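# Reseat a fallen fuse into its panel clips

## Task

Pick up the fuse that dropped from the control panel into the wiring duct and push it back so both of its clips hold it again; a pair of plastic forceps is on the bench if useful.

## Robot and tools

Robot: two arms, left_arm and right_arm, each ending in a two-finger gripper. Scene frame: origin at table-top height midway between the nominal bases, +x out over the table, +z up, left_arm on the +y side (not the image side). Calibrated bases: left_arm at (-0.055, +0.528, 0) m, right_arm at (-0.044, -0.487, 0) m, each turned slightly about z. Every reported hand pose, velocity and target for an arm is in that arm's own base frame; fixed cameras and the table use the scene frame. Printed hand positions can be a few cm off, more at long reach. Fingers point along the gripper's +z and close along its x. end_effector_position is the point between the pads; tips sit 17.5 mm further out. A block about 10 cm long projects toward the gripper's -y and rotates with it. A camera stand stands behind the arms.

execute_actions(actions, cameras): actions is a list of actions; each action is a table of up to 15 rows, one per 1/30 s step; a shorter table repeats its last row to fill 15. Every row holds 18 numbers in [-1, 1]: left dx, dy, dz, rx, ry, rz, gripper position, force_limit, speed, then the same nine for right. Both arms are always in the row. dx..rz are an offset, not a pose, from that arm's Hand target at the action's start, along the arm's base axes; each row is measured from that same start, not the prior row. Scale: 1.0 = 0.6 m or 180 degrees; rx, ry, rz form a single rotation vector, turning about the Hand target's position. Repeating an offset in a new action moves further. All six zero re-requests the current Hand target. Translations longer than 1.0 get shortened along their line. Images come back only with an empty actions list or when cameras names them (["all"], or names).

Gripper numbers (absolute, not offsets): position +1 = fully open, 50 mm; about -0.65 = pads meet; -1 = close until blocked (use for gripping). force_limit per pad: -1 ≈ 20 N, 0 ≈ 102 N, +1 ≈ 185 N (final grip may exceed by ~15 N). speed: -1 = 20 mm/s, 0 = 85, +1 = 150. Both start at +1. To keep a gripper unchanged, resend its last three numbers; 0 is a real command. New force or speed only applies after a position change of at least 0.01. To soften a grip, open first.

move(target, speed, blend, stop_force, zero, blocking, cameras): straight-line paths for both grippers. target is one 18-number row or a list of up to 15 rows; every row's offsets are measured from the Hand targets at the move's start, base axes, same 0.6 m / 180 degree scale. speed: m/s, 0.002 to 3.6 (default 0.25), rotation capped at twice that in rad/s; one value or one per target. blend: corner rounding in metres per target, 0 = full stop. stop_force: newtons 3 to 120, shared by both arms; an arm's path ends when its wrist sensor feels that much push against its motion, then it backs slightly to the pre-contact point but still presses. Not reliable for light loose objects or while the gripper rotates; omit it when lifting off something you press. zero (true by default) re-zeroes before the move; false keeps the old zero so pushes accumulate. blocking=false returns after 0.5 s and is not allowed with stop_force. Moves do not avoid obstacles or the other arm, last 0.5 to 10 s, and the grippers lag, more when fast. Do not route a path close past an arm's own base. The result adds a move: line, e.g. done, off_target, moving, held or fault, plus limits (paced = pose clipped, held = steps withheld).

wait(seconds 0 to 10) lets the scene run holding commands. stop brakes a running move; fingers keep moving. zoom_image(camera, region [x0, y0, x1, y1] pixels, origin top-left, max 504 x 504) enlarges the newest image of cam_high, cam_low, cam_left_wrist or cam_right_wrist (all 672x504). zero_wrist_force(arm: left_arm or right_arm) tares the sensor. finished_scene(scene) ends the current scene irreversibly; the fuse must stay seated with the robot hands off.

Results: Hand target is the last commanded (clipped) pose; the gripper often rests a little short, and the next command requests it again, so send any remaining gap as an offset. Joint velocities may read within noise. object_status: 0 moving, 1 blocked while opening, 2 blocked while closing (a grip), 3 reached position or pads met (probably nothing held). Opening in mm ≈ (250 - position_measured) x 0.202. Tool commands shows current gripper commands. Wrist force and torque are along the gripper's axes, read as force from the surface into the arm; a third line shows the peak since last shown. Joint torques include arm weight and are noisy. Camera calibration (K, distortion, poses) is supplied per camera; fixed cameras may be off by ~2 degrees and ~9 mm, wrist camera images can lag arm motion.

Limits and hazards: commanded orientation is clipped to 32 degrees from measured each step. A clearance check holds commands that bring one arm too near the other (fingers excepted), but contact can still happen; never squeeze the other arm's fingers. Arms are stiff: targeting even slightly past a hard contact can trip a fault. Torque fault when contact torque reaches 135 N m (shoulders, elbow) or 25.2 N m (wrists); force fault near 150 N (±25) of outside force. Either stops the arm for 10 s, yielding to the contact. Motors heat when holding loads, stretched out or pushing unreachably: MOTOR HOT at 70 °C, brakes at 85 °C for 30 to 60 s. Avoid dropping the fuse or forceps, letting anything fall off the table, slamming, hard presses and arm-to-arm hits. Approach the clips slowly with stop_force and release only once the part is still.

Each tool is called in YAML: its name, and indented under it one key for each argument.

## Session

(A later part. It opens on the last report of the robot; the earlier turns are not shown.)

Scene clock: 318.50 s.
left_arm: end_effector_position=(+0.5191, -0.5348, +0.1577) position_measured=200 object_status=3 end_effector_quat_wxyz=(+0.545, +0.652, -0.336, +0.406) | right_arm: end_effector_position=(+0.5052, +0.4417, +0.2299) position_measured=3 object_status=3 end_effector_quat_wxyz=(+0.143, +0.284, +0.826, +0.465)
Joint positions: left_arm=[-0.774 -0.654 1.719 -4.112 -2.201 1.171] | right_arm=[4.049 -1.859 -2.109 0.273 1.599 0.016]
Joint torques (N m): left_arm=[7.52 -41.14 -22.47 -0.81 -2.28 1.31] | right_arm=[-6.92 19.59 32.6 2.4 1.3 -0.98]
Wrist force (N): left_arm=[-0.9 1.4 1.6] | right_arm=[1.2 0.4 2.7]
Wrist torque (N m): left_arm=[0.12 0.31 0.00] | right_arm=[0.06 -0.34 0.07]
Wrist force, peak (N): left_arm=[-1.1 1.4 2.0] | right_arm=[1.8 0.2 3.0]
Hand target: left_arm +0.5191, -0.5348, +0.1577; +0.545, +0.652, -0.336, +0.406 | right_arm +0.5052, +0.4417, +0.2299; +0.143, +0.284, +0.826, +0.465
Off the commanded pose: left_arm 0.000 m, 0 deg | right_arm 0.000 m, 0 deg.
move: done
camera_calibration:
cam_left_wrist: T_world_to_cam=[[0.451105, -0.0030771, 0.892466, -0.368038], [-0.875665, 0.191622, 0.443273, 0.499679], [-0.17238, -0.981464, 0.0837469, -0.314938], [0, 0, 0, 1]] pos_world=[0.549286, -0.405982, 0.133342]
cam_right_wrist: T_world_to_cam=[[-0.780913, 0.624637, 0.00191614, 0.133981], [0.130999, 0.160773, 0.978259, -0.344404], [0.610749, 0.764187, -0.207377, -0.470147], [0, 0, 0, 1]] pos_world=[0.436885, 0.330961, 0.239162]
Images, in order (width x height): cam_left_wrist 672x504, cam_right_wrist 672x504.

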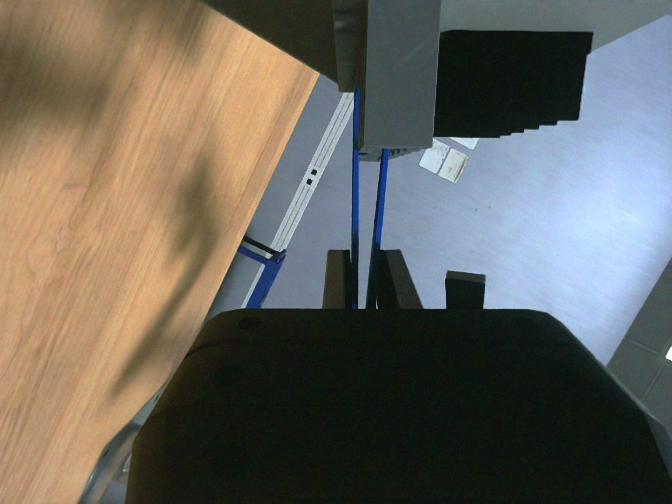

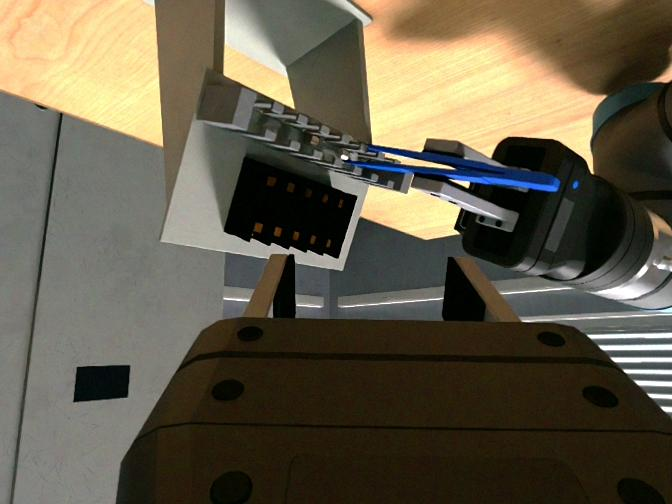

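move:
  target: [0.0209,0.0001,-0.0104,0,0,0,-0.315,-1,-1,0,0,0,0,0,0,1,-1,0]
  speed: 0.03
  stop_force: 3
  cameras: ["cam_left_wrist","cam_right_wrist"]

zoom_image:
  camera: "cam_right_wrist"
  region: [300, 100, 420, 190]

zoom_image:
  camera: "cam_left_wrist"
  region: [310, 40, 430, 130]

Scene clock: 334.20 s.
left_arm: end_effector_position=(+0.5316, -0.5347, +0.1514) position_measured=200 object_status=3 end_effector_quat_wxyz=(+0.545, +0.652, -0.336, +0.406) | right_arm: end_effector_position=(+0.5052, +0.4417, +0.2299) position_measured=3 object_status=3 end_effector_quat_wxyz=(+0.143, +0.284, +0.826, +0.465)
Joint positions: left_arm=[-0.758 -0.629 1.681 -4.098 -2.217 1.173] | right_arm=[4.049 -1.859 -2.109 0.273 1.599 0.016]
Joint torques (N m): left_arm=[7.84 -41.94 -23.15 -0.77 -2.17 1.34] | right_arm=[-6.92 19.89 32.6 2.4 1.27 -0.91]
Wrist force (N): left_arm=[-0.8 1.3 1.6] | right_arm=[1.5 0.3 2.8]
Wrist torque (N m): left_arm=[0.11 0.29 -0.01] | right_arm=[0.04 -0.40 0.06]
Wrist force, peak (N): left_arm=[-1.0 1.5 1.8] | right_arm=[1.9 0.3 2.9]
Hand target: left_arm +0.5316, -0.5347, +0.1514; +0.545, +0.652, -0.336, +0.406 | right_arm +0.5052, +0.4417, +0.2299; +0.143, +0.284, +0.826, +0.465
Off the commanded pose: left_arm 0.000 m, 0 deg | right_arm 0.000 m, 0 deg.
move: done
camera_calibration:
cam_left_wrist: T_world_to_cam=[[0.451105, -0.0030771, 0.892466, -0.368143], [-0.875665, 0.191622, 0.443273, 0.513354], [-0.17238, -0.981464, 0.0837469, -0.312166], [0, 0, 0, 1]] pos_world=[0.561786, -0.405882, 0.127142]
cam_right_wrist: T_world_to_cam=[[-0.780913, 0.624637, 0.00191614, 0.133981], [0.130999, 0.160773, 0.978259, -0.344404], [0.610749, 0.764187, -0.207377, -0.470147], [0, 0, 0, 1]] pos_world=[0.436885, 0.330961, 0.239162]
Images, in order (width x height): cam_left_wrist 672x504, cam_right_wrist 672x504.

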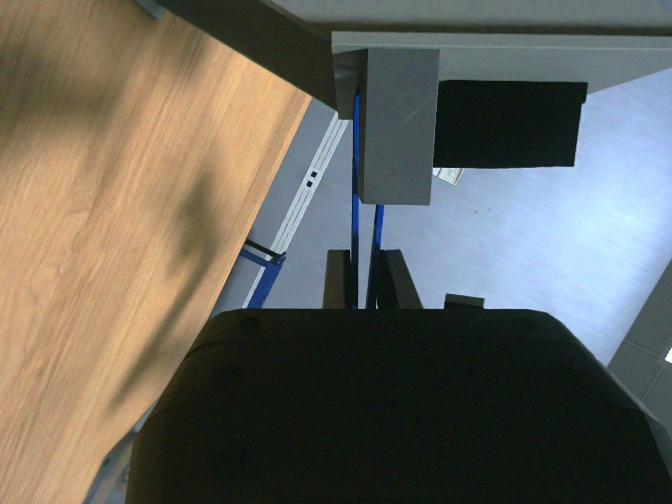

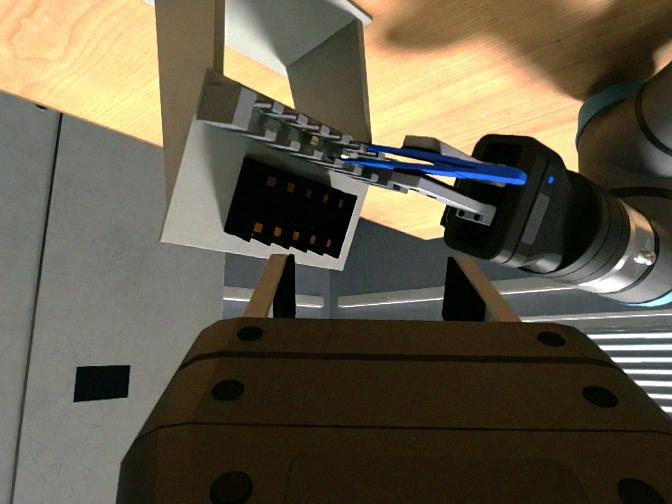

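Scaled by 4.200 from the camera's 672x504 image, which has a finer 960x720 frame.

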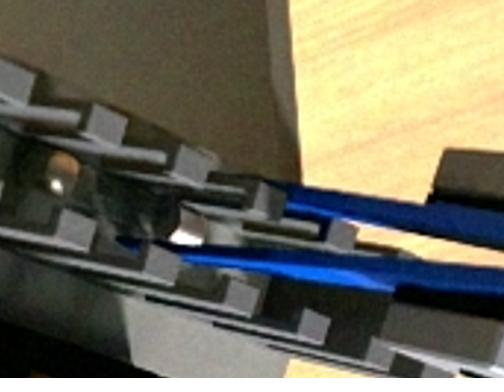

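Scaled by 4.200 from the camera's 672x504 image, which has a finer 960x720 frame.

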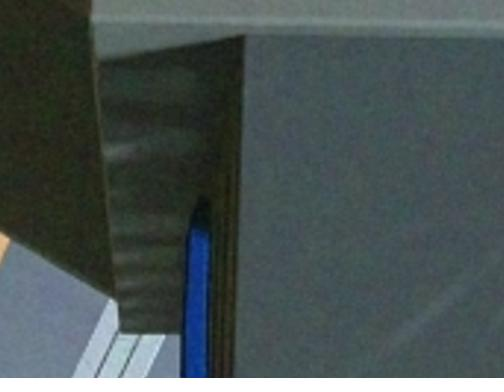

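execute_actions:
  actions:
    - [[0,0,0,0,0,0,-1,-1,-1,0,0,0,0,0,0,1,-1,0]]
    - [[0,0,0,0,0,0,-1,-1,-1,0,0,0,0,0,0,1,-1,0]]

move:
  target: [-0.0149,-0.0001,0.0074,0,0,0,-1,-1,-1,0,0,0,0,0,0,1,-1,0]
  speed: 0.03
  cameras: ["cam_left_wrist","cam_right_wrist"]

zoom_image:
  camera: "cam_right_wrist"
  region: [300, 100, 420, 190]

Scene clock: 340.50 s.
left_arm: end_effector_position=(+0.5316, -0.5347, +0.1514) position_measured=223 object_status=2 end_effector_quat_wxyz=(+0.545, +0.652, -0.336, +0.406) | right_arm: end_effector_position=(+0.5052, +0.4417, +0.2299) position_measured=3 object_status=3 end_effector_quat_wxyz=(+0.143, +0.284, +0.826, +0.465)
Joint positions: left_arm=[-0.758 -0.629 1.68 -4.098 -2.217 1.173] | right_arm=[4.049 -1.859 -2.109 0.273 1.599 0.016]
Joint torques (N m): left_arm=[6.49 -42.45 -22.21 -1.14 -2.06 1.2] | right_arm=[-6.48 20.28 31.9 2.24 1.31 -0.8]
Wrist force (N): left_arm=[-0.5 1.2 1.6] | right_arm=[1.6 0.4 2.6]
Wrist torque (N m): left_arm=[0.08 0.32 0.01] | right_arm=[0.06 -0.42 0.07]
Wrist force, peak (N): left_arm=[-0.6 1.5 1.8] | right_arm=[1.3 0.2 3.3]
Hand target: left_arm +0.5316, -0.5347, +0.1514; +0.545, +0.652, -0.336, +0.406 | right_arm +0.5052, +0.4417, +0.2299; +0.143, +0.284, +0.826, +0.465
Off the commanded pose: left_arm 0.000 m, 0 deg | right_arm 0.000 m, 0 deg.
Step readings (end_effector_position of left_arm | right_arm):
0: (+0.5316, -0.5347, +0.1514) | (+0.5052, +0.4417, +0.2299)
1: (+0.5316, -0.5347, +0.1514) | (+0.5052, +0.4417, +0.2299)
2: (+0.5316, -0.5347, +0.1514) | (+0.5052, +0.4417, +0.2299)
4: (+0.5316, -0.5347, +0.1514) | (+0.5052, +0.4417, +0.2299)
8: (+0.5316, -0.5347, +0.1514) | (+0.5052, +0.4417, +0.2299)
15: (+0.5316, -0.5347, +0.1514) | (+0.5052, +0.4417, +0.2299)
16: (+0.5316, -0.5347, +0.1514) | (+0.5052, +0.4417, +0.2299)
17: (+0.5316, -0.5347, +0.1514) | (+0.5052, +0.4417, +0.2299)
19: (+0.5316, -0.5347, +0.1514) | (+0.5052, +0.4417, +0.2299)
23: (+0.5316, -0.5347, +0.1514) | (+0.5052, +0.4417, +0.2299)
30: (+0.5316, -0.5347, +0.1514) | (+0.5052, +0.4417, +0.2299)

Scene clock: 341.33 s.
left_arm: end_effector_position=(+0.5227, -0.5348, +0.1559) position_measured=223 object_status=2 end_effector_quat_wxyz=(+0.545, +0.652, -0.336, +0.406) | right_arm: end_effector_position=(+0.5052, +0.4417, +0.2299) position_measured=3 object_status=3 end_effector_quat_wxyz=(+0.143, +0.284, +0.826, +0.465)
Joint positions: left_arm=[-0.77 -0.647 1.708 -4.108 -2.206 1.172] | right_arm=[4.049 -1.859 -2.109 0.273 1.599 0.016]
Joint torques (N m): left_arm=[-6.74 -66.88 -6.54 -4.13 2.63 -1.02] | right_arm=[-7.06 19.34 31.59 2.38 1.33 -0.81]
Wrist force (N): left_arm=[-0.8 1.3 1.6] | right_arm=[1.1 0.2 2.8]
Wrist torque (N m): left_arm=[0.12 0.30 0.09] | right_arm=[0.03 -0.34 0.06]
Wrist force, peak (N): left_arm=[-0.4 1.8 1.9] | right_arm=[1.5 0.2 3.0]
Hand target: left_arm +0.5227, -0.5348, +0.1559; +0.545, +0.652, -0.336, +0.406 | right_arm +0.5052, +0.4417, +0.2299; +0.143, +0.284, +0.826, +0.465
Off the commanded pose: left_arm 0.000 m, 0 deg | right_arm 0.000 m, 0 deg.
move: done
camera_calibration:
cam_left_wrist: T_world_to_cam=[[0.451105, -0.0030771, 0.892466, -0.368101], [-0.875665, 0.191622, 0.443273, 0.503717], [-0.17238, -0.981464, 0.0837469, -0.31415], [0, 0, 0, 1]] pos_world=[0.552986, -0.405982, 0.131542]
cam_right_wrist: T_world_to_cam=[[-0.780913, 0.624637, 0.00191614, 0.133981], [0.130999, 0.160773, 0.978259, -0.344404], [0.610749, 0.764187, -0.207377, -0.470147], [0, 0, 0, 1]] pos_world=[0.436885, 0.330961, 0.239162]
Images, in order (width x height): cam_left_wrist 672x504, cam_right_wrist 672x504.

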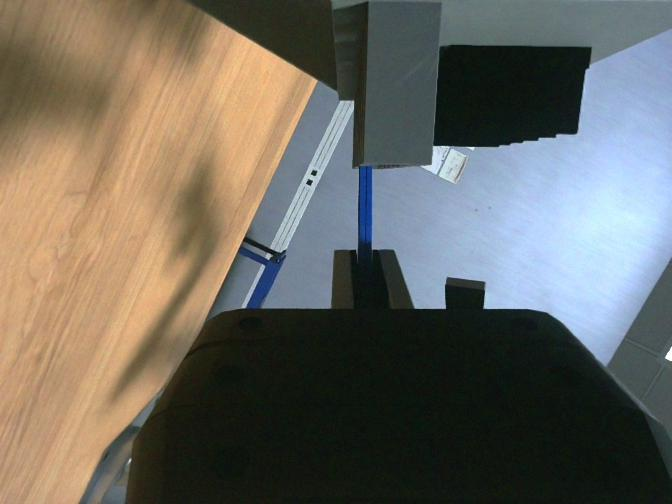

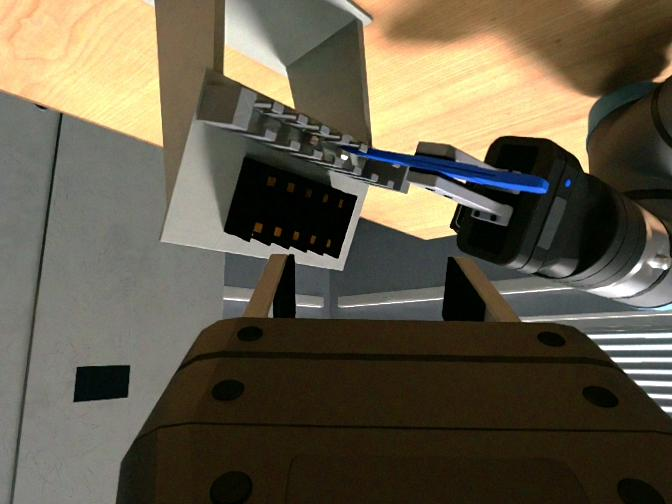

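Scaled by 4.200 from the camera's 672x504 image, which has a finer 960x720 frame.

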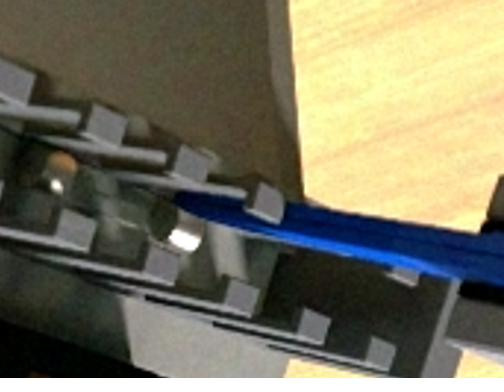

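execute_actions:
  actions:
    - [[0,0,0,0,0,0,-0.29,-1,-1,0,0,0,0,0,0,1,-1,0]]
    - [[0,0,0,0,0,0,-0.29,-1,-1,0,0,0,0,0,0,1,-1,0]]
  cameras: ["cam_left_wrist","cam_right_wrist"]

zoom_image:
  camera: "cam_right_wrist"
  region: [300, 100, 420, 190]

zoom_image:
  camera: "cam_left_wrist"
  region: [310, 60, 430, 150]

Scene clock: 351.77 s.
left_arm: end_effector_position=(+0.5227, -0.5348, +0.1559) position_measured=195 object_status=3 end_effector_quat_wxyz=(+0.545, +0.652, -0.336, +0.406) | right_arm: end_effector_position=(+0.5052, +0.4417, +0.2299) position_measured=3 object_status=3 end_effector_quat_wxyz=(+0.143, +0.284, +0.826, +0.465)
Joint positions: left_arm=[-0.77 -0.647 1.708 -4.108 -2.206 1.172] | right_arm=[4.049 -1.859 -2.109 0.273 1.599 0.016]
Joint torques (N m): left_arm=[-6.7 -66.78 -6.58 -4.04 2.37 -1.01] | right_arm=[-7.11 20 31.85 2.36 1.34 -0.84]
Wrist force (N): left_arm=[-0.9 1.0 1.6] | right_arm=[1.3 0.2 2.8]
Wrist torque (N m): left_arm=[0.07 0.31 0.09] | right_arm=[0.02 -0.36 0.06]
Wrist force, peak (N): left_arm=[-1.1 1.4 1.9] | right_arm=[1.8 0.4 3.0]
Hand target: left_arm +0.5227, -0.5348, +0.1559; +0.545, +0.652, -0.336, +0.406 | right_arm +0.5052, +0.4417, +0.2299; +0.143, +0.284, +0.826, +0.465
Off the commanded pose: left_arm 0.000 m, 0 deg | right_arm 0.000 m, 0 deg.
Step readings (end_effector_position of left_arm | right_arm):
0: (+0.5227, -0.5348, +0.1559) | (+0.5052, +0.4417, +0.2299)
1: (+0.5227, -0.5348, +0.1559) | (+0.5052, +0.4417, +0.2299)
2: (+0.5227, -0.5348, +0.1559) | (+0.5052, +0.4417, +0.2299)
4: (+0.5227, -0.5348, +0.1559) | (+0.5052, +0.4417, +0.2299)
8: (+0.5227, -0.5348, +0.1559) | (+0.5052, +0.4417, +0.2299)
15: (+0.5227, -0.5348, +0.1559) | (+0.5052, +0.4417, +0.2299)
16: (+0.5227, -0.5348, +0.1559) | (+0.5052, +0.4417, +0.2299)
17: (+0.5227, -0.5348, +0.1559) | (+0.5052, +0.4417, +0.2299)
19: (+0.5227, -0.5348, +0.1559) | (+0.5052, +0.4417, +0.2299)
23: (+0.5227, -0.5348, +0.1559) | (+0.5052, +0.4417, +0.2299)
30: (+0.5227, -0.5348, +0.1559) | (+0.5052, +0.4417, +0.2299)
camera_calibration:
cam_left_wrist: T_world_to_cam=[[0.451105, -0.0030771, 0.892466, -0.368056], [-0.875665, 0.191622, 0.443273, 0.50363], [-0.17238, -0.981464, 0.0837469, -0.314167], [0, 0, 0, 1]] pos_world=[0.552886, -0.405982, 0.131542]
cam_right_wrist: T_world_to_cam=[[-0.780913, 0.624637, 0.00191614, 0.133981], [0.130999, 0.160773, 0.978259, -0.344404], [0.610749, 0.764187, -0.207377, -0.470147], [0, 0, 0, 1]] pos_world=[0.436885, 0.330961, 0.239162]
Images, in order (width x height): cam_left_wrist 672x504, cam_right_wrist 672x504.

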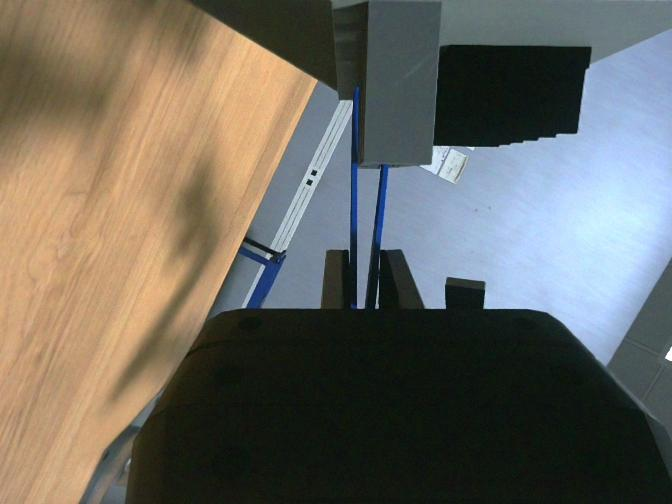

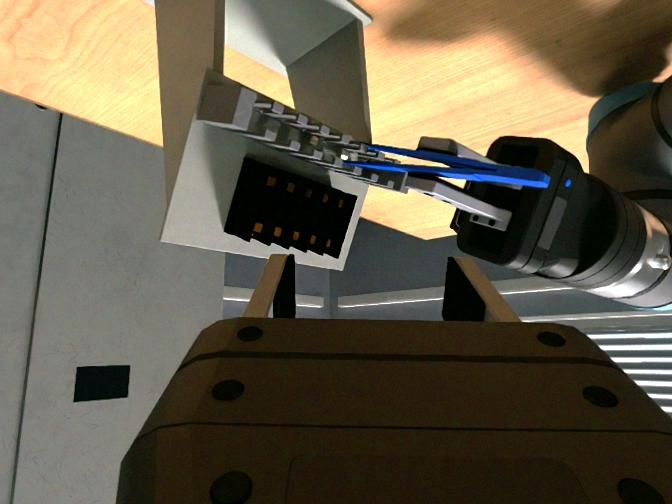

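Scaled by 4.200 from the camera's 672x504 image, which has a finer 960x720 frame.

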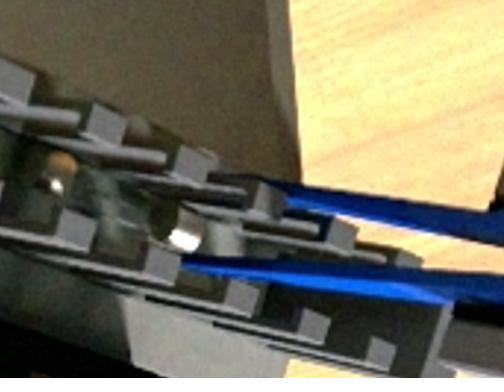

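Scaled by 4.200 from the camera's 672x504 image, which has a finer 960x720 frame.

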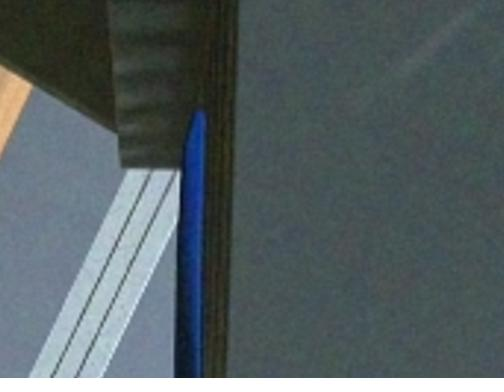

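move:
  target:
    - [0.0104,0.0001,-0.0068,0,0,0,-0.29,-1,-1,0,0,0,0,0,0,1,-1,0]
    - [0.0238,0.0002,-0.0134,0,0,0,-0.29,-1,-1,0,0,0,0,0,0,1,-1,0]
  speed: 0.03
  stop_force: 3
  cameras: ["cam_left_wrist","cam_right_wrist"]

zoom_image:
  camera: "cam_right_wrist"
  region: [300, 110, 400, 180]

zoom_image:
  camera: "cam_left_wrist"
  region: [310, 60, 430, 150]

Scene clock: 373.57 s.
left_arm: end_effector_position=(+0.5369, -0.5347, +0.1478) position_measured=195 object_status=3 end_effector_quat_wxyz=(+0.545, +0.652, -0.336, +0.406) | right_arm: end_effector_position=(+0.5052, +0.4417, +0.2299) position_measured=3 object_status=3 end_effector_quat_wxyz=(+0.143, +0.284, +0.826, +0.465)
Joint positions: left_arm=[-0.751 -0.616 1.663 -4.093 -2.224 1.174] | right_arm=[4.049 -1.859 -2.109 0.273 1.599 0.016]
Joint torques (N m): left_arm=[8.02 -42.6 -22.27 -0.95 -2.32 1.24] | right_arm=[-7.13 20.07 31.3 2.45 1.19 -0.73]
Wrist force (N): left_arm=[-0.6 1.4 1.5] | right_arm=[1.4 0.3 2.5]
Wrist torque (N m): left_arm=[0.12 0.26 -0.01] | right_arm=[0.04 -0.38 0.06]
Wrist force, peak (N): left_arm=[-0.8 2.0 1.5] | right_arm=[1.5 0.4 3.1]
Hand target: left_arm +0.5369, -0.5347, +0.1478; +0.545, +0.652, -0.336, +0.406 | right_arm +0.5052, +0.4417, +0.2299; +0.143, +0.284, +0.826, +0.465
Off the commanded pose: left_arm 0.000 m, 0 deg | right_arm 0.000 m, 0 deg.
move: done
camera_calibration:
cam_left_wrist: T_world_to_cam=[[0.451105, -0.0030771, 0.892466, -0.367366], [-0.875665, 0.191622, 0.443273, 0.519659], [-0.17238, -0.981464, 0.0837469, -0.310836], [0, 0, 0, 1]] pos_world=[0.567186, -0.405782, 0.123542]
cam_right_wrist: T_world_to_cam=[[-0.780913, 0.624637, 0.00191614, 0.133981], [0.130999, 0.160773, 0.978259, -0.344404], [0.610749, 0.764187, -0.207377, -0.470147], [0, 0, 0, 1]] pos_world=[0.436885, 0.330961, 0.239162]
Images, in order (width x height): cam_left_wrist 672x504, cam_right_wrist 672x504.

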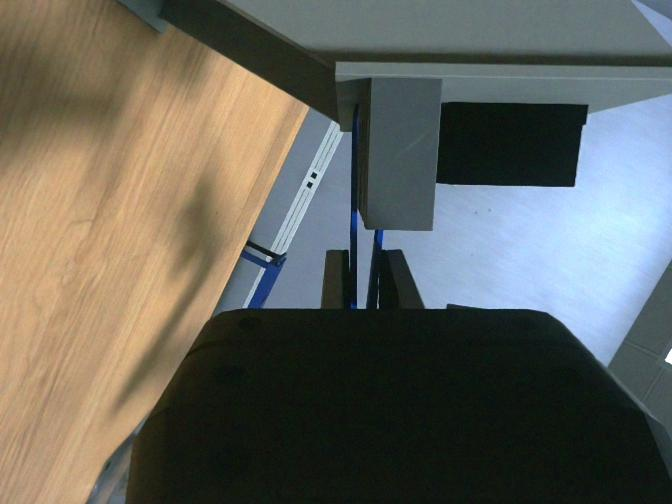

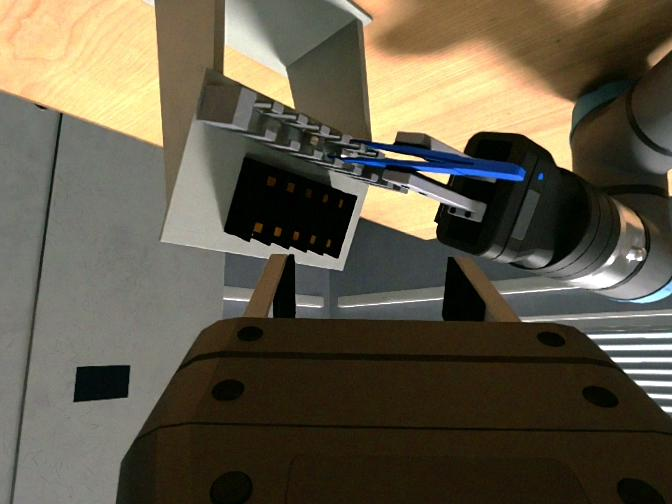

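Scaled by 5.040 from the camera's 672x504 image, which has a finer 960x720 frame.

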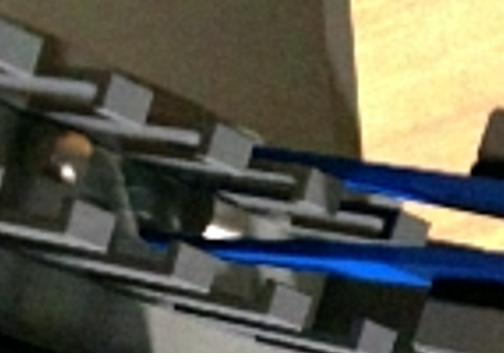

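Scaled by 4.200 from the camera's 672x504 image, which has a finer 960x720 frame.

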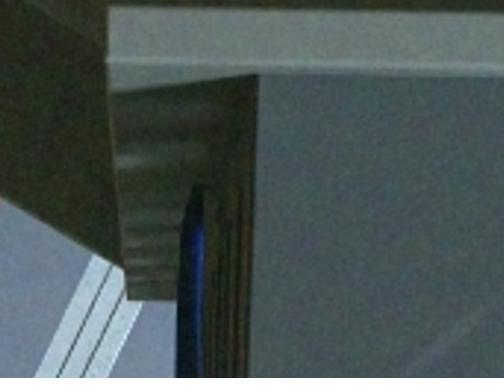

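execute_actions:
  actions:
    - [[0,0,0,0,0,0,-1,-1,-1,0,0,0,0,0,0,1,-1,0]]
    - [[0,0,0,0,0,0,-1,-1,-1,0,0,0,0,0,0,1,-1,0]]
  cameras: ["cam_left_wrist","cam_right_wrist"]

zoom_image:
  camera: "cam_right_wrist"
  region: [300, 110, 400, 180]

zoom_image:
  camera: "cam_left_wrist"
  region: [310, 60, 430, 150]

Scene clock: 393.30 s.
left_arm: end_effector_position=(+0.5369, -0.5347, +0.1478) position_measured=223 object_status=2 end_effector_quat_wxyz=(+0.545, +0.652, -0.336, +0.406) | right_arm: end_effector_position=(+0.5052, +0.4417, +0.2299) position_measured=3 object_status=3 end_effector_quat_wxyz=(+0.143, +0.284, +0.826, +0.465)
Joint positions: left_arm=[-0.751 -0.616 1.663 -4.093 -2.224 1.174] | right_arm=[4.049 -1.859 -2.109 0.273 1.599 0.016]
Joint torques (N m): left_arm=[6.32 -43.34 -21.62 -0.99 -2.43 1.42] | right_arm=[-6.75 20.52 31.28 2.56 1.3 -0.7]
Wrist force (N): left_arm=[-0.5 1.5 1.4] | right_arm=[1.2 0.3 2.5]
Wrist torque (N m): left_arm=[0.13 0.33 0.02] | right_arm=[0.05 -0.36 0.06]
Wrist force, peak (N): left_arm=[-1.0 1.6 1.7] | right_arm=[1.8 0.3 3.2]
Hand target: left_arm +0.5369, -0.5347, +0.1478; +0.545, +0.652, -0.336, +0.406 | right_arm +0.5052, +0.4417, +0.2299; +0.143, +0.284, +0.826, +0.465
Off the commanded pose: left_arm 0.000 m, 0 deg | right_arm 0.000 m, 0 deg.
Step readings (end_effector_position of left_arm | right_arm):
0: (+0.5369, -0.5347, +0.1478) | (+0.5052, +0.4417, +0.2299)
1: (+0.5369, -0.5347, +0.1478) | (+0.5052, +0.4417, +0.2299)
2: (+0.5369, -0.5347, +0.1478) | (+0.5052, +0.4417, +0.2299)
4: (+0.5369, -0.5347, +0.1478) | (+0.5052, +0.4417, +0.2299)
8: (+0.5369, -0.5347, +0.1478) | (+0.5052, +0.4417, +0.2299)
15: (+0.5369, -0.5347, +0.1478) | (+0.5052, +0.4417, +0.2299)
16: (+0.5369, -0.5347, +0.1478) | (+0.5052, +0.4417, +0.2299)
17: (+0.5369, -0.5347, +0.1478) | (+0.5052, +0.4417, +0.2299)
19: (+0.5369, -0.5347, +0.1478) | (+0.5052, +0.4417, +0.2299)
23: (+0.5369, -0.5347, +0.1478) | (+0.5052, +0.4417, +0.2299)
30: (+0.5369, -0.5347, +0.1478) | (+0.5052, +0.4417, +0.2299)
camera_calibration:
cam_left_wrist: T_world_to_cam=[[0.451105, -0.0030771, 0.892466, -0.367366], [-0.875665, 0.191622, 0.443273, 0.519659], [-0.17238, -0.981464, 0.0837469, -0.310836], [0, 0, 0, 1]] pos_world=[0.567186, -0.405782, 0.123542]
cam_right_wrist: T_world_to_cam=[[-0.780913, 0.624637, 0.00191614, 0.133981], [0.130999, 0.160773, 0.978259, -0.344404], [0.610749, 0.764187, -0.207377, -0.470147], [0, 0, 0, 1]] pos_world=[0.436885, 0.330961, 0.239162]
Images, in order (width x height): cam_left_wrist 672x504, cam_right_wrist 672x504.

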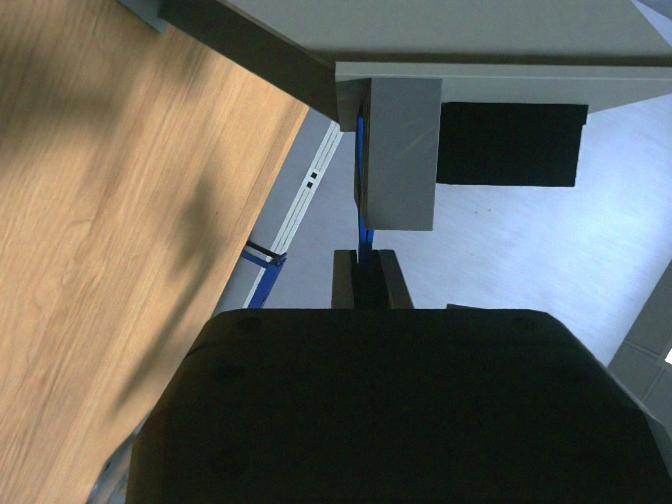

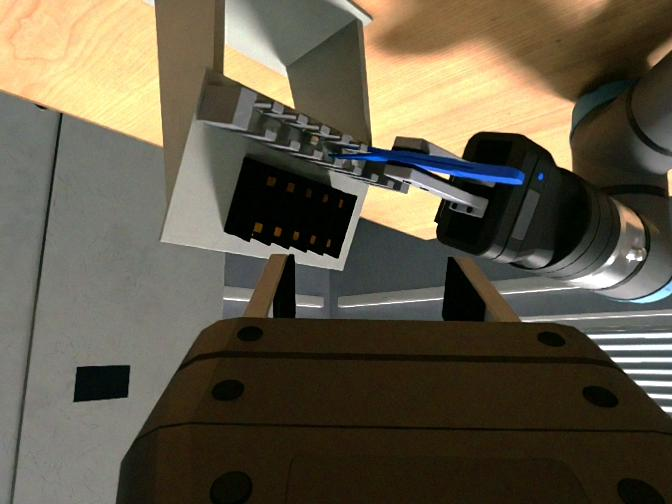

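Scaled by 5.040 from the camera's 672x504 image, which has a finer 960x720 frame.

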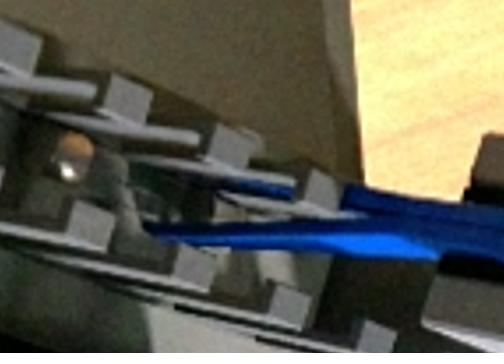

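Scaled by 4.200 from the camera's 672x504 image, which has a finer 960x720 frame.

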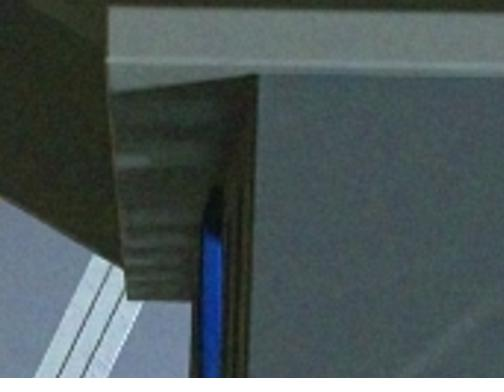

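move:
  target: [-0.0149,-0.0001,0.0074,0,0,0,-1,-1,-1,0,0,0,0,0,0,1,-1,0]
  speed: 0.03
  cameras: ["cam_left_wrist","cam_right_wrist"]

zoom_image:
  camera: "cam_right_wrist"
  region: [300, 110, 400, 180]

zoom_image:
  camera: "cam_left_wrist"
  region: [310, 60, 430, 150]

Scene clock: 398.50 s.
left_arm: end_effector_position=(+0.5281, -0.5347, +0.1523) position_measured=223 object_status=2 end_effector_quat_wxyz=(+0.545, +0.652, -0.336, +0.406) | right_arm: end_effector_position=(+0.5052, +0.4417, +0.2299) position_measured=3 object_status=3 end_effector_quat_wxyz=(+0.143, +0.284, +0.826, +0.465)
Joint positions: left_arm=[-0.763 -0.634 1.691 -4.103 -2.213 1.173] | right_arm=[4.049 -1.859 -2.109 0.273 1.599 0.016]
Joint torques (N m): left_arm=[-6.29 -66.33 -6.06 -3.7 2.63 -1.2] | right_arm=[-6.69 20.16 30.56 2.49 1.26 -0.59]
Wrist force (N): left_arm=[-0.5 1.6 1.7] | right_arm=[1.7 0.3 2.8]
Wrist torque (N m): left_arm=[0.12 0.34 0.11] | right_arm=[0.05 -0.44 0.07]
Wrist force, peak (N): left_arm=[-0.3 1.7 1.8] | right_arm=[1.5 0.3 3.1]
Hand target: left_arm +0.5280, -0.5347, +0.1523; +0.545, +0.652, -0.336, +0.406 | right_arm +0.5052, +0.4417, +0.2299; +0.143, +0.284, +0.826, +0.465
Off the commanded pose: left_arm 0.000 m, 0 deg | right_arm 0.000 m, 0 deg.
move: done
camera_calibration:
cam_left_wrist: T_world_to_cam=[[0.451105, -0.0030771, 0.892466, -0.367278], [-0.875665, 0.191622, 0.443273, 0.509935], [-0.17238, -0.981464, 0.0837469, -0.312836], [0, 0, 0, 1]] pos_world=[0.558286, -0.405882, 0.127942]
cam_right_wrist: T_world_to_cam=[[-0.780913, 0.624637, 0.00191614, 0.133981], [0.130999, 0.160773, 0.978259, -0.344404], [0.610749, 0.764187, -0.207377, -0.470147], [0, 0, 0, 1]] pos_world=[0.436885, 0.330961, 0.239162]
Images, in order (width x height): cam_left_wrist 672x504, cam_right_wrist 672x504.

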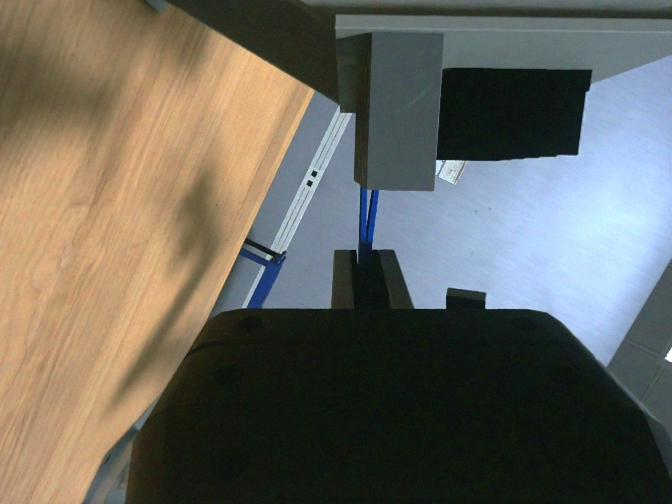

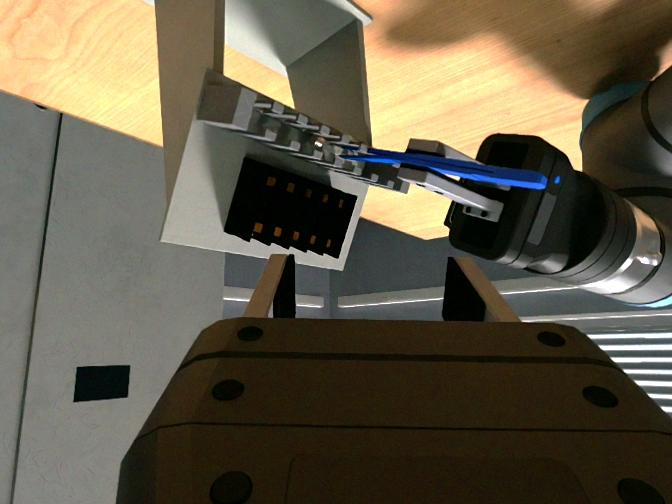

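Scaled by 5.040 from the camera's 672x504 image, which has a finer 960x720 frame.

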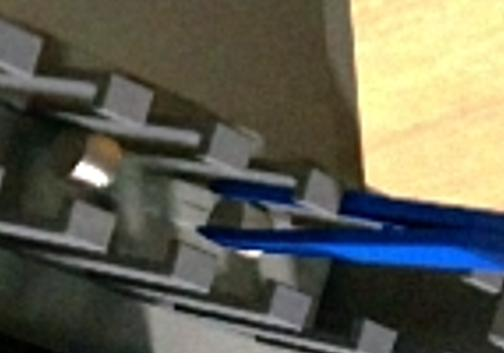

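Scaled by 4.200 from the camera's 672x504 image, which has a finer 960x720 frame.

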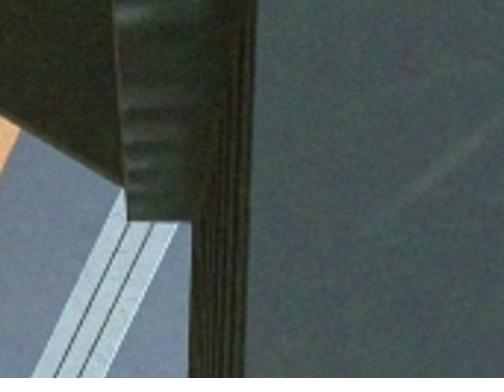

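move:
  target:
    - [0.0019,0,0.0037,0,0,0,-1,-1,-1,0,0,0,0,0,0,1,-1,0]
    - [-0.0056,0,0.0075,0,0,0,-1,-1,-1,0,0,0,0,0,0,1,-1,0]
  speed: 0.03
  stop_force: 3
  cameras: ["cam_left_wrist","cam_right_wrist"]

zoom_image:
  camera: "cam_right_wrist"
  region: [300, 110, 400, 180]

zoom_image:
  camera: "cam_left_wrist"
  region: [310, 60, 430, 150]

Scene clock: 414.37 s.
left_arm: end_effector_position=(+0.5246, -0.5347, +0.1568) position_measured=223 object_status=2 end_effector_quat_wxyz=(+0.545, +0.652, -0.336, +0.406) | right_arm: end_effector_position=(+0.5052, +0.4417, +0.2299) position_measured=3 object_status=3 end_effector_quat_wxyz=(+0.143, +0.284, +0.826, +0.465)
Joint positions: left_arm=[-0.767 -0.647 1.703 -4.103 -2.208 1.172] | right_arm=[4.049 -1.859 -2.109 0.273 1.599 0.016]
Joint torques (N m): left_arm=[-5.75 -65.74 -6.74 -4.02 2.56 -1.17] | right_arm=[-7.51 20.53 30.13 2.49 1.35 -0.6]
Wrist force (N): left_arm=[-0.9 1.2 1.8] | right_arm=[1.6 0.2 2.8]
Wrist torque (N m): left_arm=[0.10 0.31 0.08] | right_arm=[0.02 -0.40 0.06]
Wrist force, peak (N): left_arm=[-0.9 1.6 1.9] | right_arm=[1.7 0.2 3.1]
Hand target: left_arm +0.5246, -0.5347, +0.1568; +0.545, +0.652, -0.336, +0.406 | right_arm +0.5052, +0.4417, +0.2299; +0.143, +0.284, +0.826, +0.465
Off the commanded pose: left_arm 0.000 m, 0 deg | right_arm 0.000 m, 0 deg.
move: done
camera_calibration:
cam_left_wrist: T_world_to_cam=[[0.451105, -0.0030771, 0.892466, -0.369761], [-0.875665, 0.191622, 0.443273, 0.504963], [-0.17238, -0.981464, 0.0837469, -0.313799], [0, 0, 0, 1]] pos_world=[0.554886, -0.405882, 0.132442]
cam_right_wrist: T_world_to_cam=[[-0.780913, 0.624637, 0.00191614, 0.133981], [0.130999, 0.160773, 0.978259, -0.344404], [0.610749, 0.764187, -0.207377, -0.470147], [0, 0, 0, 1]] pos_world=[0.436885, 0.330961, 0.239162]
Images, in order (width x height): cam_left_wrist 672x504, cam_right_wrist 672x504.

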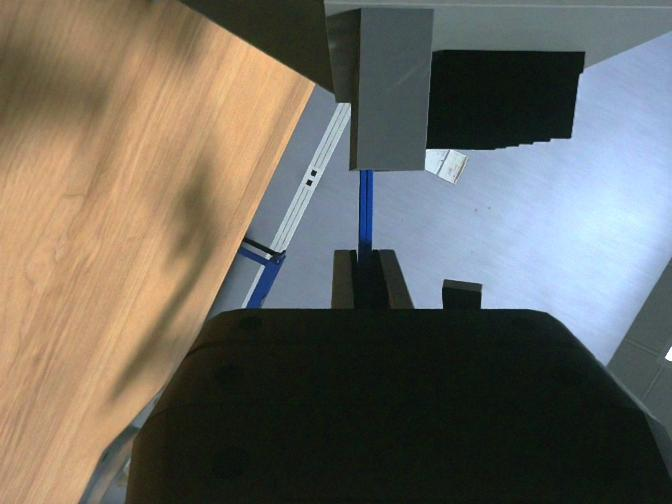

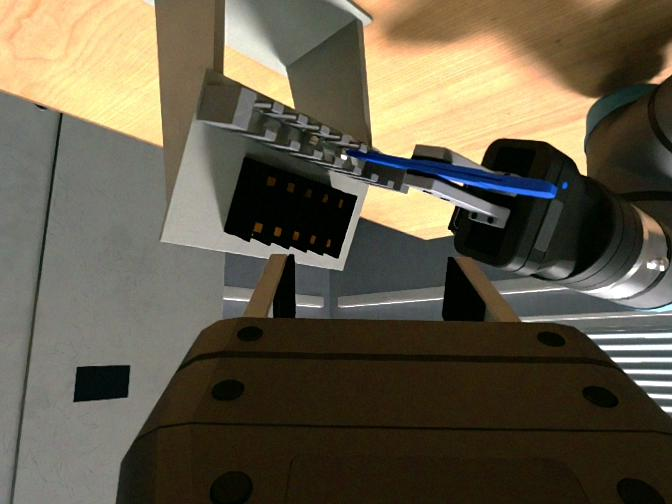

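Scaled by 5.040 from the camera's 672x504 image, which has a finer 960x720 frame.

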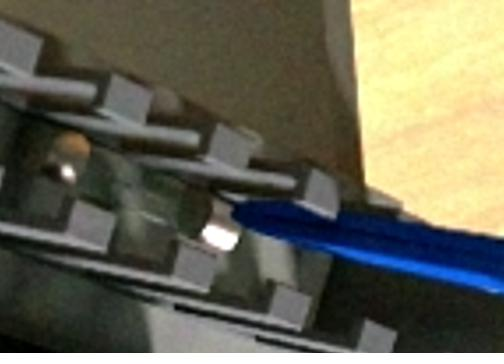

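Scaled by 4.200 from the camera's 672x504 image, which has a finer 960x720 frame.

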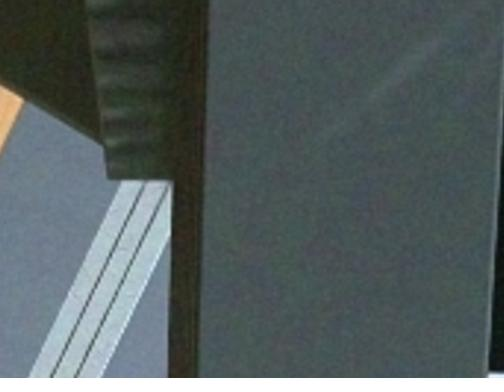

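move:
  target: [-0.0019,-0.0025,-0.0037,0,0,0,-1,-1,-1,0,0,0,0,0,0,1,-1,0]
  speed: 0.03
  stop_force: 3

execute_actions:
  actions:
    - [[0,0,0,0,0,0,-0.28,-1,-1,0,0,0,0,0,0,1,-1,0]]
    - [[0,0,0,0,0,0,-0.28,-1,-1,0,0,0,0,0,0,1,-1,0]]

move:
  target: [0.0224,0,-0.0113,0,0,0,-0.28,-1,-1,0,0,0,0,0,0,1,-1,0]
  speed: 0.03
  stop_force: 3
  cameras: ["cam_left_wrist","cam_right_wrist"]

zoom_image:
  camera: "cam_right_wrist"
  region: [300, 110, 400, 180]

zoom_image:
  camera: "cam_left_wrist"
  region: [310, 60, 430, 150]

Scene clock: 432.53 s.
left_arm: end_effector_position=(+0.5235, -0.5362, +0.1546) position_measured=223 object_status=2 end_effector_quat_wxyz=(+0.545, +0.652, -0.336, +0.406) | right_arm: end_effector_position=(+0.5052, +0.4417, +0.2299) position_measured=3 object_status=3 end_effector_quat_wxyz=(+0.143, +0.284, +0.826, +0.465)
Joint positions: left_arm=[-0.77 -0.643 1.703 -4.107 -2.205 1.172] | right_arm=[4.049 -1.859 -2.109 0.273 1.599 0.016]
Joint torques (N m): left_arm=[-6.95 -40.78 -22.43 -4.08 2.58 -1.17] | right_arm=[-7.01 20.27 30.6 2.61 1.19 -0.55]
Wrist force (N): left_arm=[-0.8 1.3 1.6] | right_arm=[1.6 0.4 2.9]
Wrist torque (N m): left_arm=[0.12 0.29 0.09] | right_arm=[0.05 -0.41 0.06]
Wrist force, peak (N): left_arm=[-1.0 1.6 1.8] | right_arm=[1.6 0.2 3.1]
Hand target: left_arm +0.5235, -0.5362, +0.1546; +0.545, +0.652, -0.336, +0.406 | right_arm +0.5052, +0.4417, +0.2299; +0.143, +0.284, +0.826, +0.465
Off the commanded pose: left_arm 0.000 m, 0 deg | right_arm 0.000 m, 0 deg.
move: done

Scene clock: 433.73 s.
left_arm: end_effector_position=(+0.5235, -0.5362, +0.1546) position_measured=194 object_status=3 end_effector_quat_wxyz=(+0.545, +0.652, -0.336, +0.406) | right_arm: end_effector_position=(+0.5052, +0.4417, +0.2299) position_measured=3 object_status=3 end_effector_quat_wxyz=(+0.143, +0.284, +0.826, +0.465)
Joint positions: left_arm=[-0.77 -0.643 1.703 -4.107 -2.205 1.172] | right_arm=[4.049 -1.859 -2.109 0.273 1.599 0.016]
Joint torques (N m): left_arm=[-6.8 -41.01 -22.55 -3.68 2.38 -1.27] | right_arm=[-6.55 20.15 30.3 2.53 1.27 -0.56]
Wrist force (N): left_arm=[-1.1 1.3 1.8] | right_arm=[1.4 0.2 3.0]
Wrist torque (N m): left_arm=[0.11 0.35 0.08] | right_arm=[0.02 -0.37 0.06]
Wrist force, peak (N): left_arm=[-1.1 1.4 1.8] | right_arm=[1.7 0.4 2.9]
Hand target: left_arm +0.5235, -0.5362, +0.1546; +0.545, +0.652, -0.336, +0.406 | right_arm +0.5052, +0.4417, +0.2299; +0.143, +0.284, +0.826, +0.465
Off the commanded pose: left_arm 0.000 m, 0 deg | right_arm 0.000 m, 0 deg.
Step readings (end_effector_position of left_arm | right_arm):
0: (+0.5235, -0.5362, +0.1546) | (+0.5052, +0.4417, +0.2299)
1: (+0.5235, -0.5362, +0.1546) | (+0.5052, +0.4417, +0.2299)
2: (+0.5235, -0.5362, +0.1546) | (+0.5052, +0.4417, +0.2299)
4: (+0.5235, -0.5362, +0.1546) | (+0.5052, +0.4417, +0.2299)
8: (+0.5235, -0.5362, +0.1546) | (+0.5052, +0.4417, +0.2299)
15: (+0.5235, -0.5362, +0.1546) | (+0.5052, +0.4417, +0.2299)
16: (+0.5235, -0.5362, +0.1546) | (+0.5052, +0.4417, +0.2299)
17: (+0.5235, -0.5362, +0.1546) | (+0.5052, +0.4417, +0.2299)
19: (+0.5235, -0.5362, +0.1546) | (+0.5052, +0.4417, +0.2299)
23: (+0.5235, -0.5362, +0.1546) | (+0.5052, +0.4417, +0.2299)
30: (+0.5235, -0.5362, +0.1546) | (+0.5052, +0.4417, +0.2299)

Scene clock: 435.17 s.
left_arm: end_effector_position=(+0.5369, -0.5362, +0.1478) position_measured=194 object_status=3 end_effector_quat_wxyz=(+0.545, +0.652, -0.336, +0.406) | right_arm: end_effector_position=(+0.5052, +0.4417, +0.2299) position_measured=3 object_status=3 end_effector_quat_wxyz=(+0.143, +0.284, +0.826, +0.465)
Joint positions: left_arm=[-0.754 -0.615 1.661 -4.091 -2.222 1.174] | right_arm=[4.049 -1.859 -2.109 0.273 1.599 0.016]
Joint torques (N m): left_arm=[8.1 -42.7 -23.84 -0.97 -2.36 1.3] | right_arm=[-6.83 20.43 30.76 2.57 1.25 -0.51]
Wrist force (N): left_arm=[-1.0 1.5 1.5] | right_arm=[1.3 0.5 2.7]
Wrist torque (N m): left_arm=[0.13 0.33 -0.01] | right_arm=[0.07 -0.35 0.06]
Wrist force, peak (N): left_arm=[-1.1 1.8 2.0] | right_arm=[1.6 0.7 3.1]
Hand target: left_arm +0.5369, -0.5362, +0.1478; +0.545, +0.652, -0.336, +0.406 | right_arm +0.5052, +0.4417, +0.2299; +0.143, +0.284, +0.826, +0.465
Off the commanded pose: left_arm 0.000 m, 0 deg | right_arm 0.000 m, 0 deg.
move: done
camera_calibration:
cam_left_wrist: T_world_to_cam=[[0.451105, -0.0030771, 0.892466, -0.367282], [-0.875665, 0.191622, 0.443273, 0.52001], [-0.17238, -0.981464, 0.0837469, -0.312398], [0, 0, 0, 1]] pos_world=[0.567186, -0.407382, 0.123442]
cam_right_wrist: T_world_to_cam=[[-0.780913, 0.624637, 0.00191614, 0.133981], [0.130999, 0.160773, 0.978259, -0.344404], [0.610749, 0.764187, -0.207377, -0.470147], [0, 0, 0, 1]] pos_world=[0.436885, 0.330961, 0.239162]
Images, in order (width x height): cam_left_wrist 672x504, cam_right_wrist 672x504.

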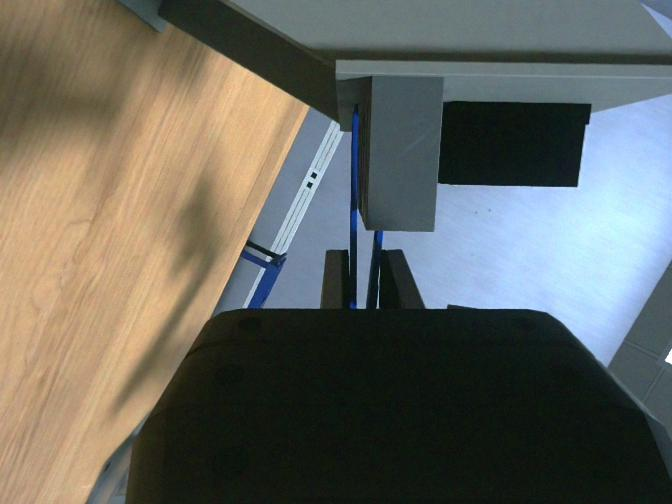

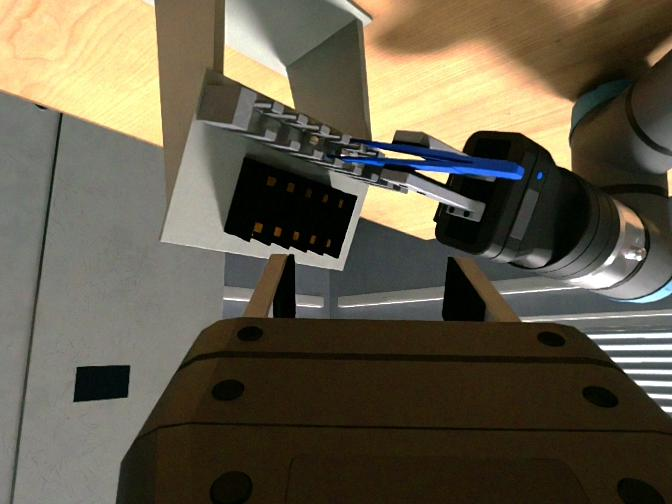

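Scaled by 5.040 from the camera's 672x504 image, which has a finer 960x720 frame.

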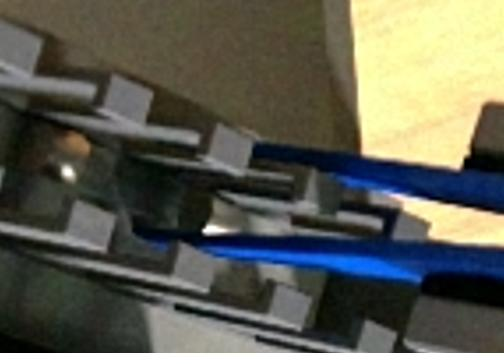

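Scaled by 4.200 from the camera's 672x504 image, which has a finer 960x720 frame.

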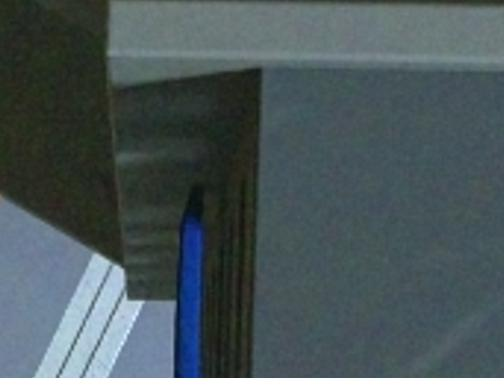

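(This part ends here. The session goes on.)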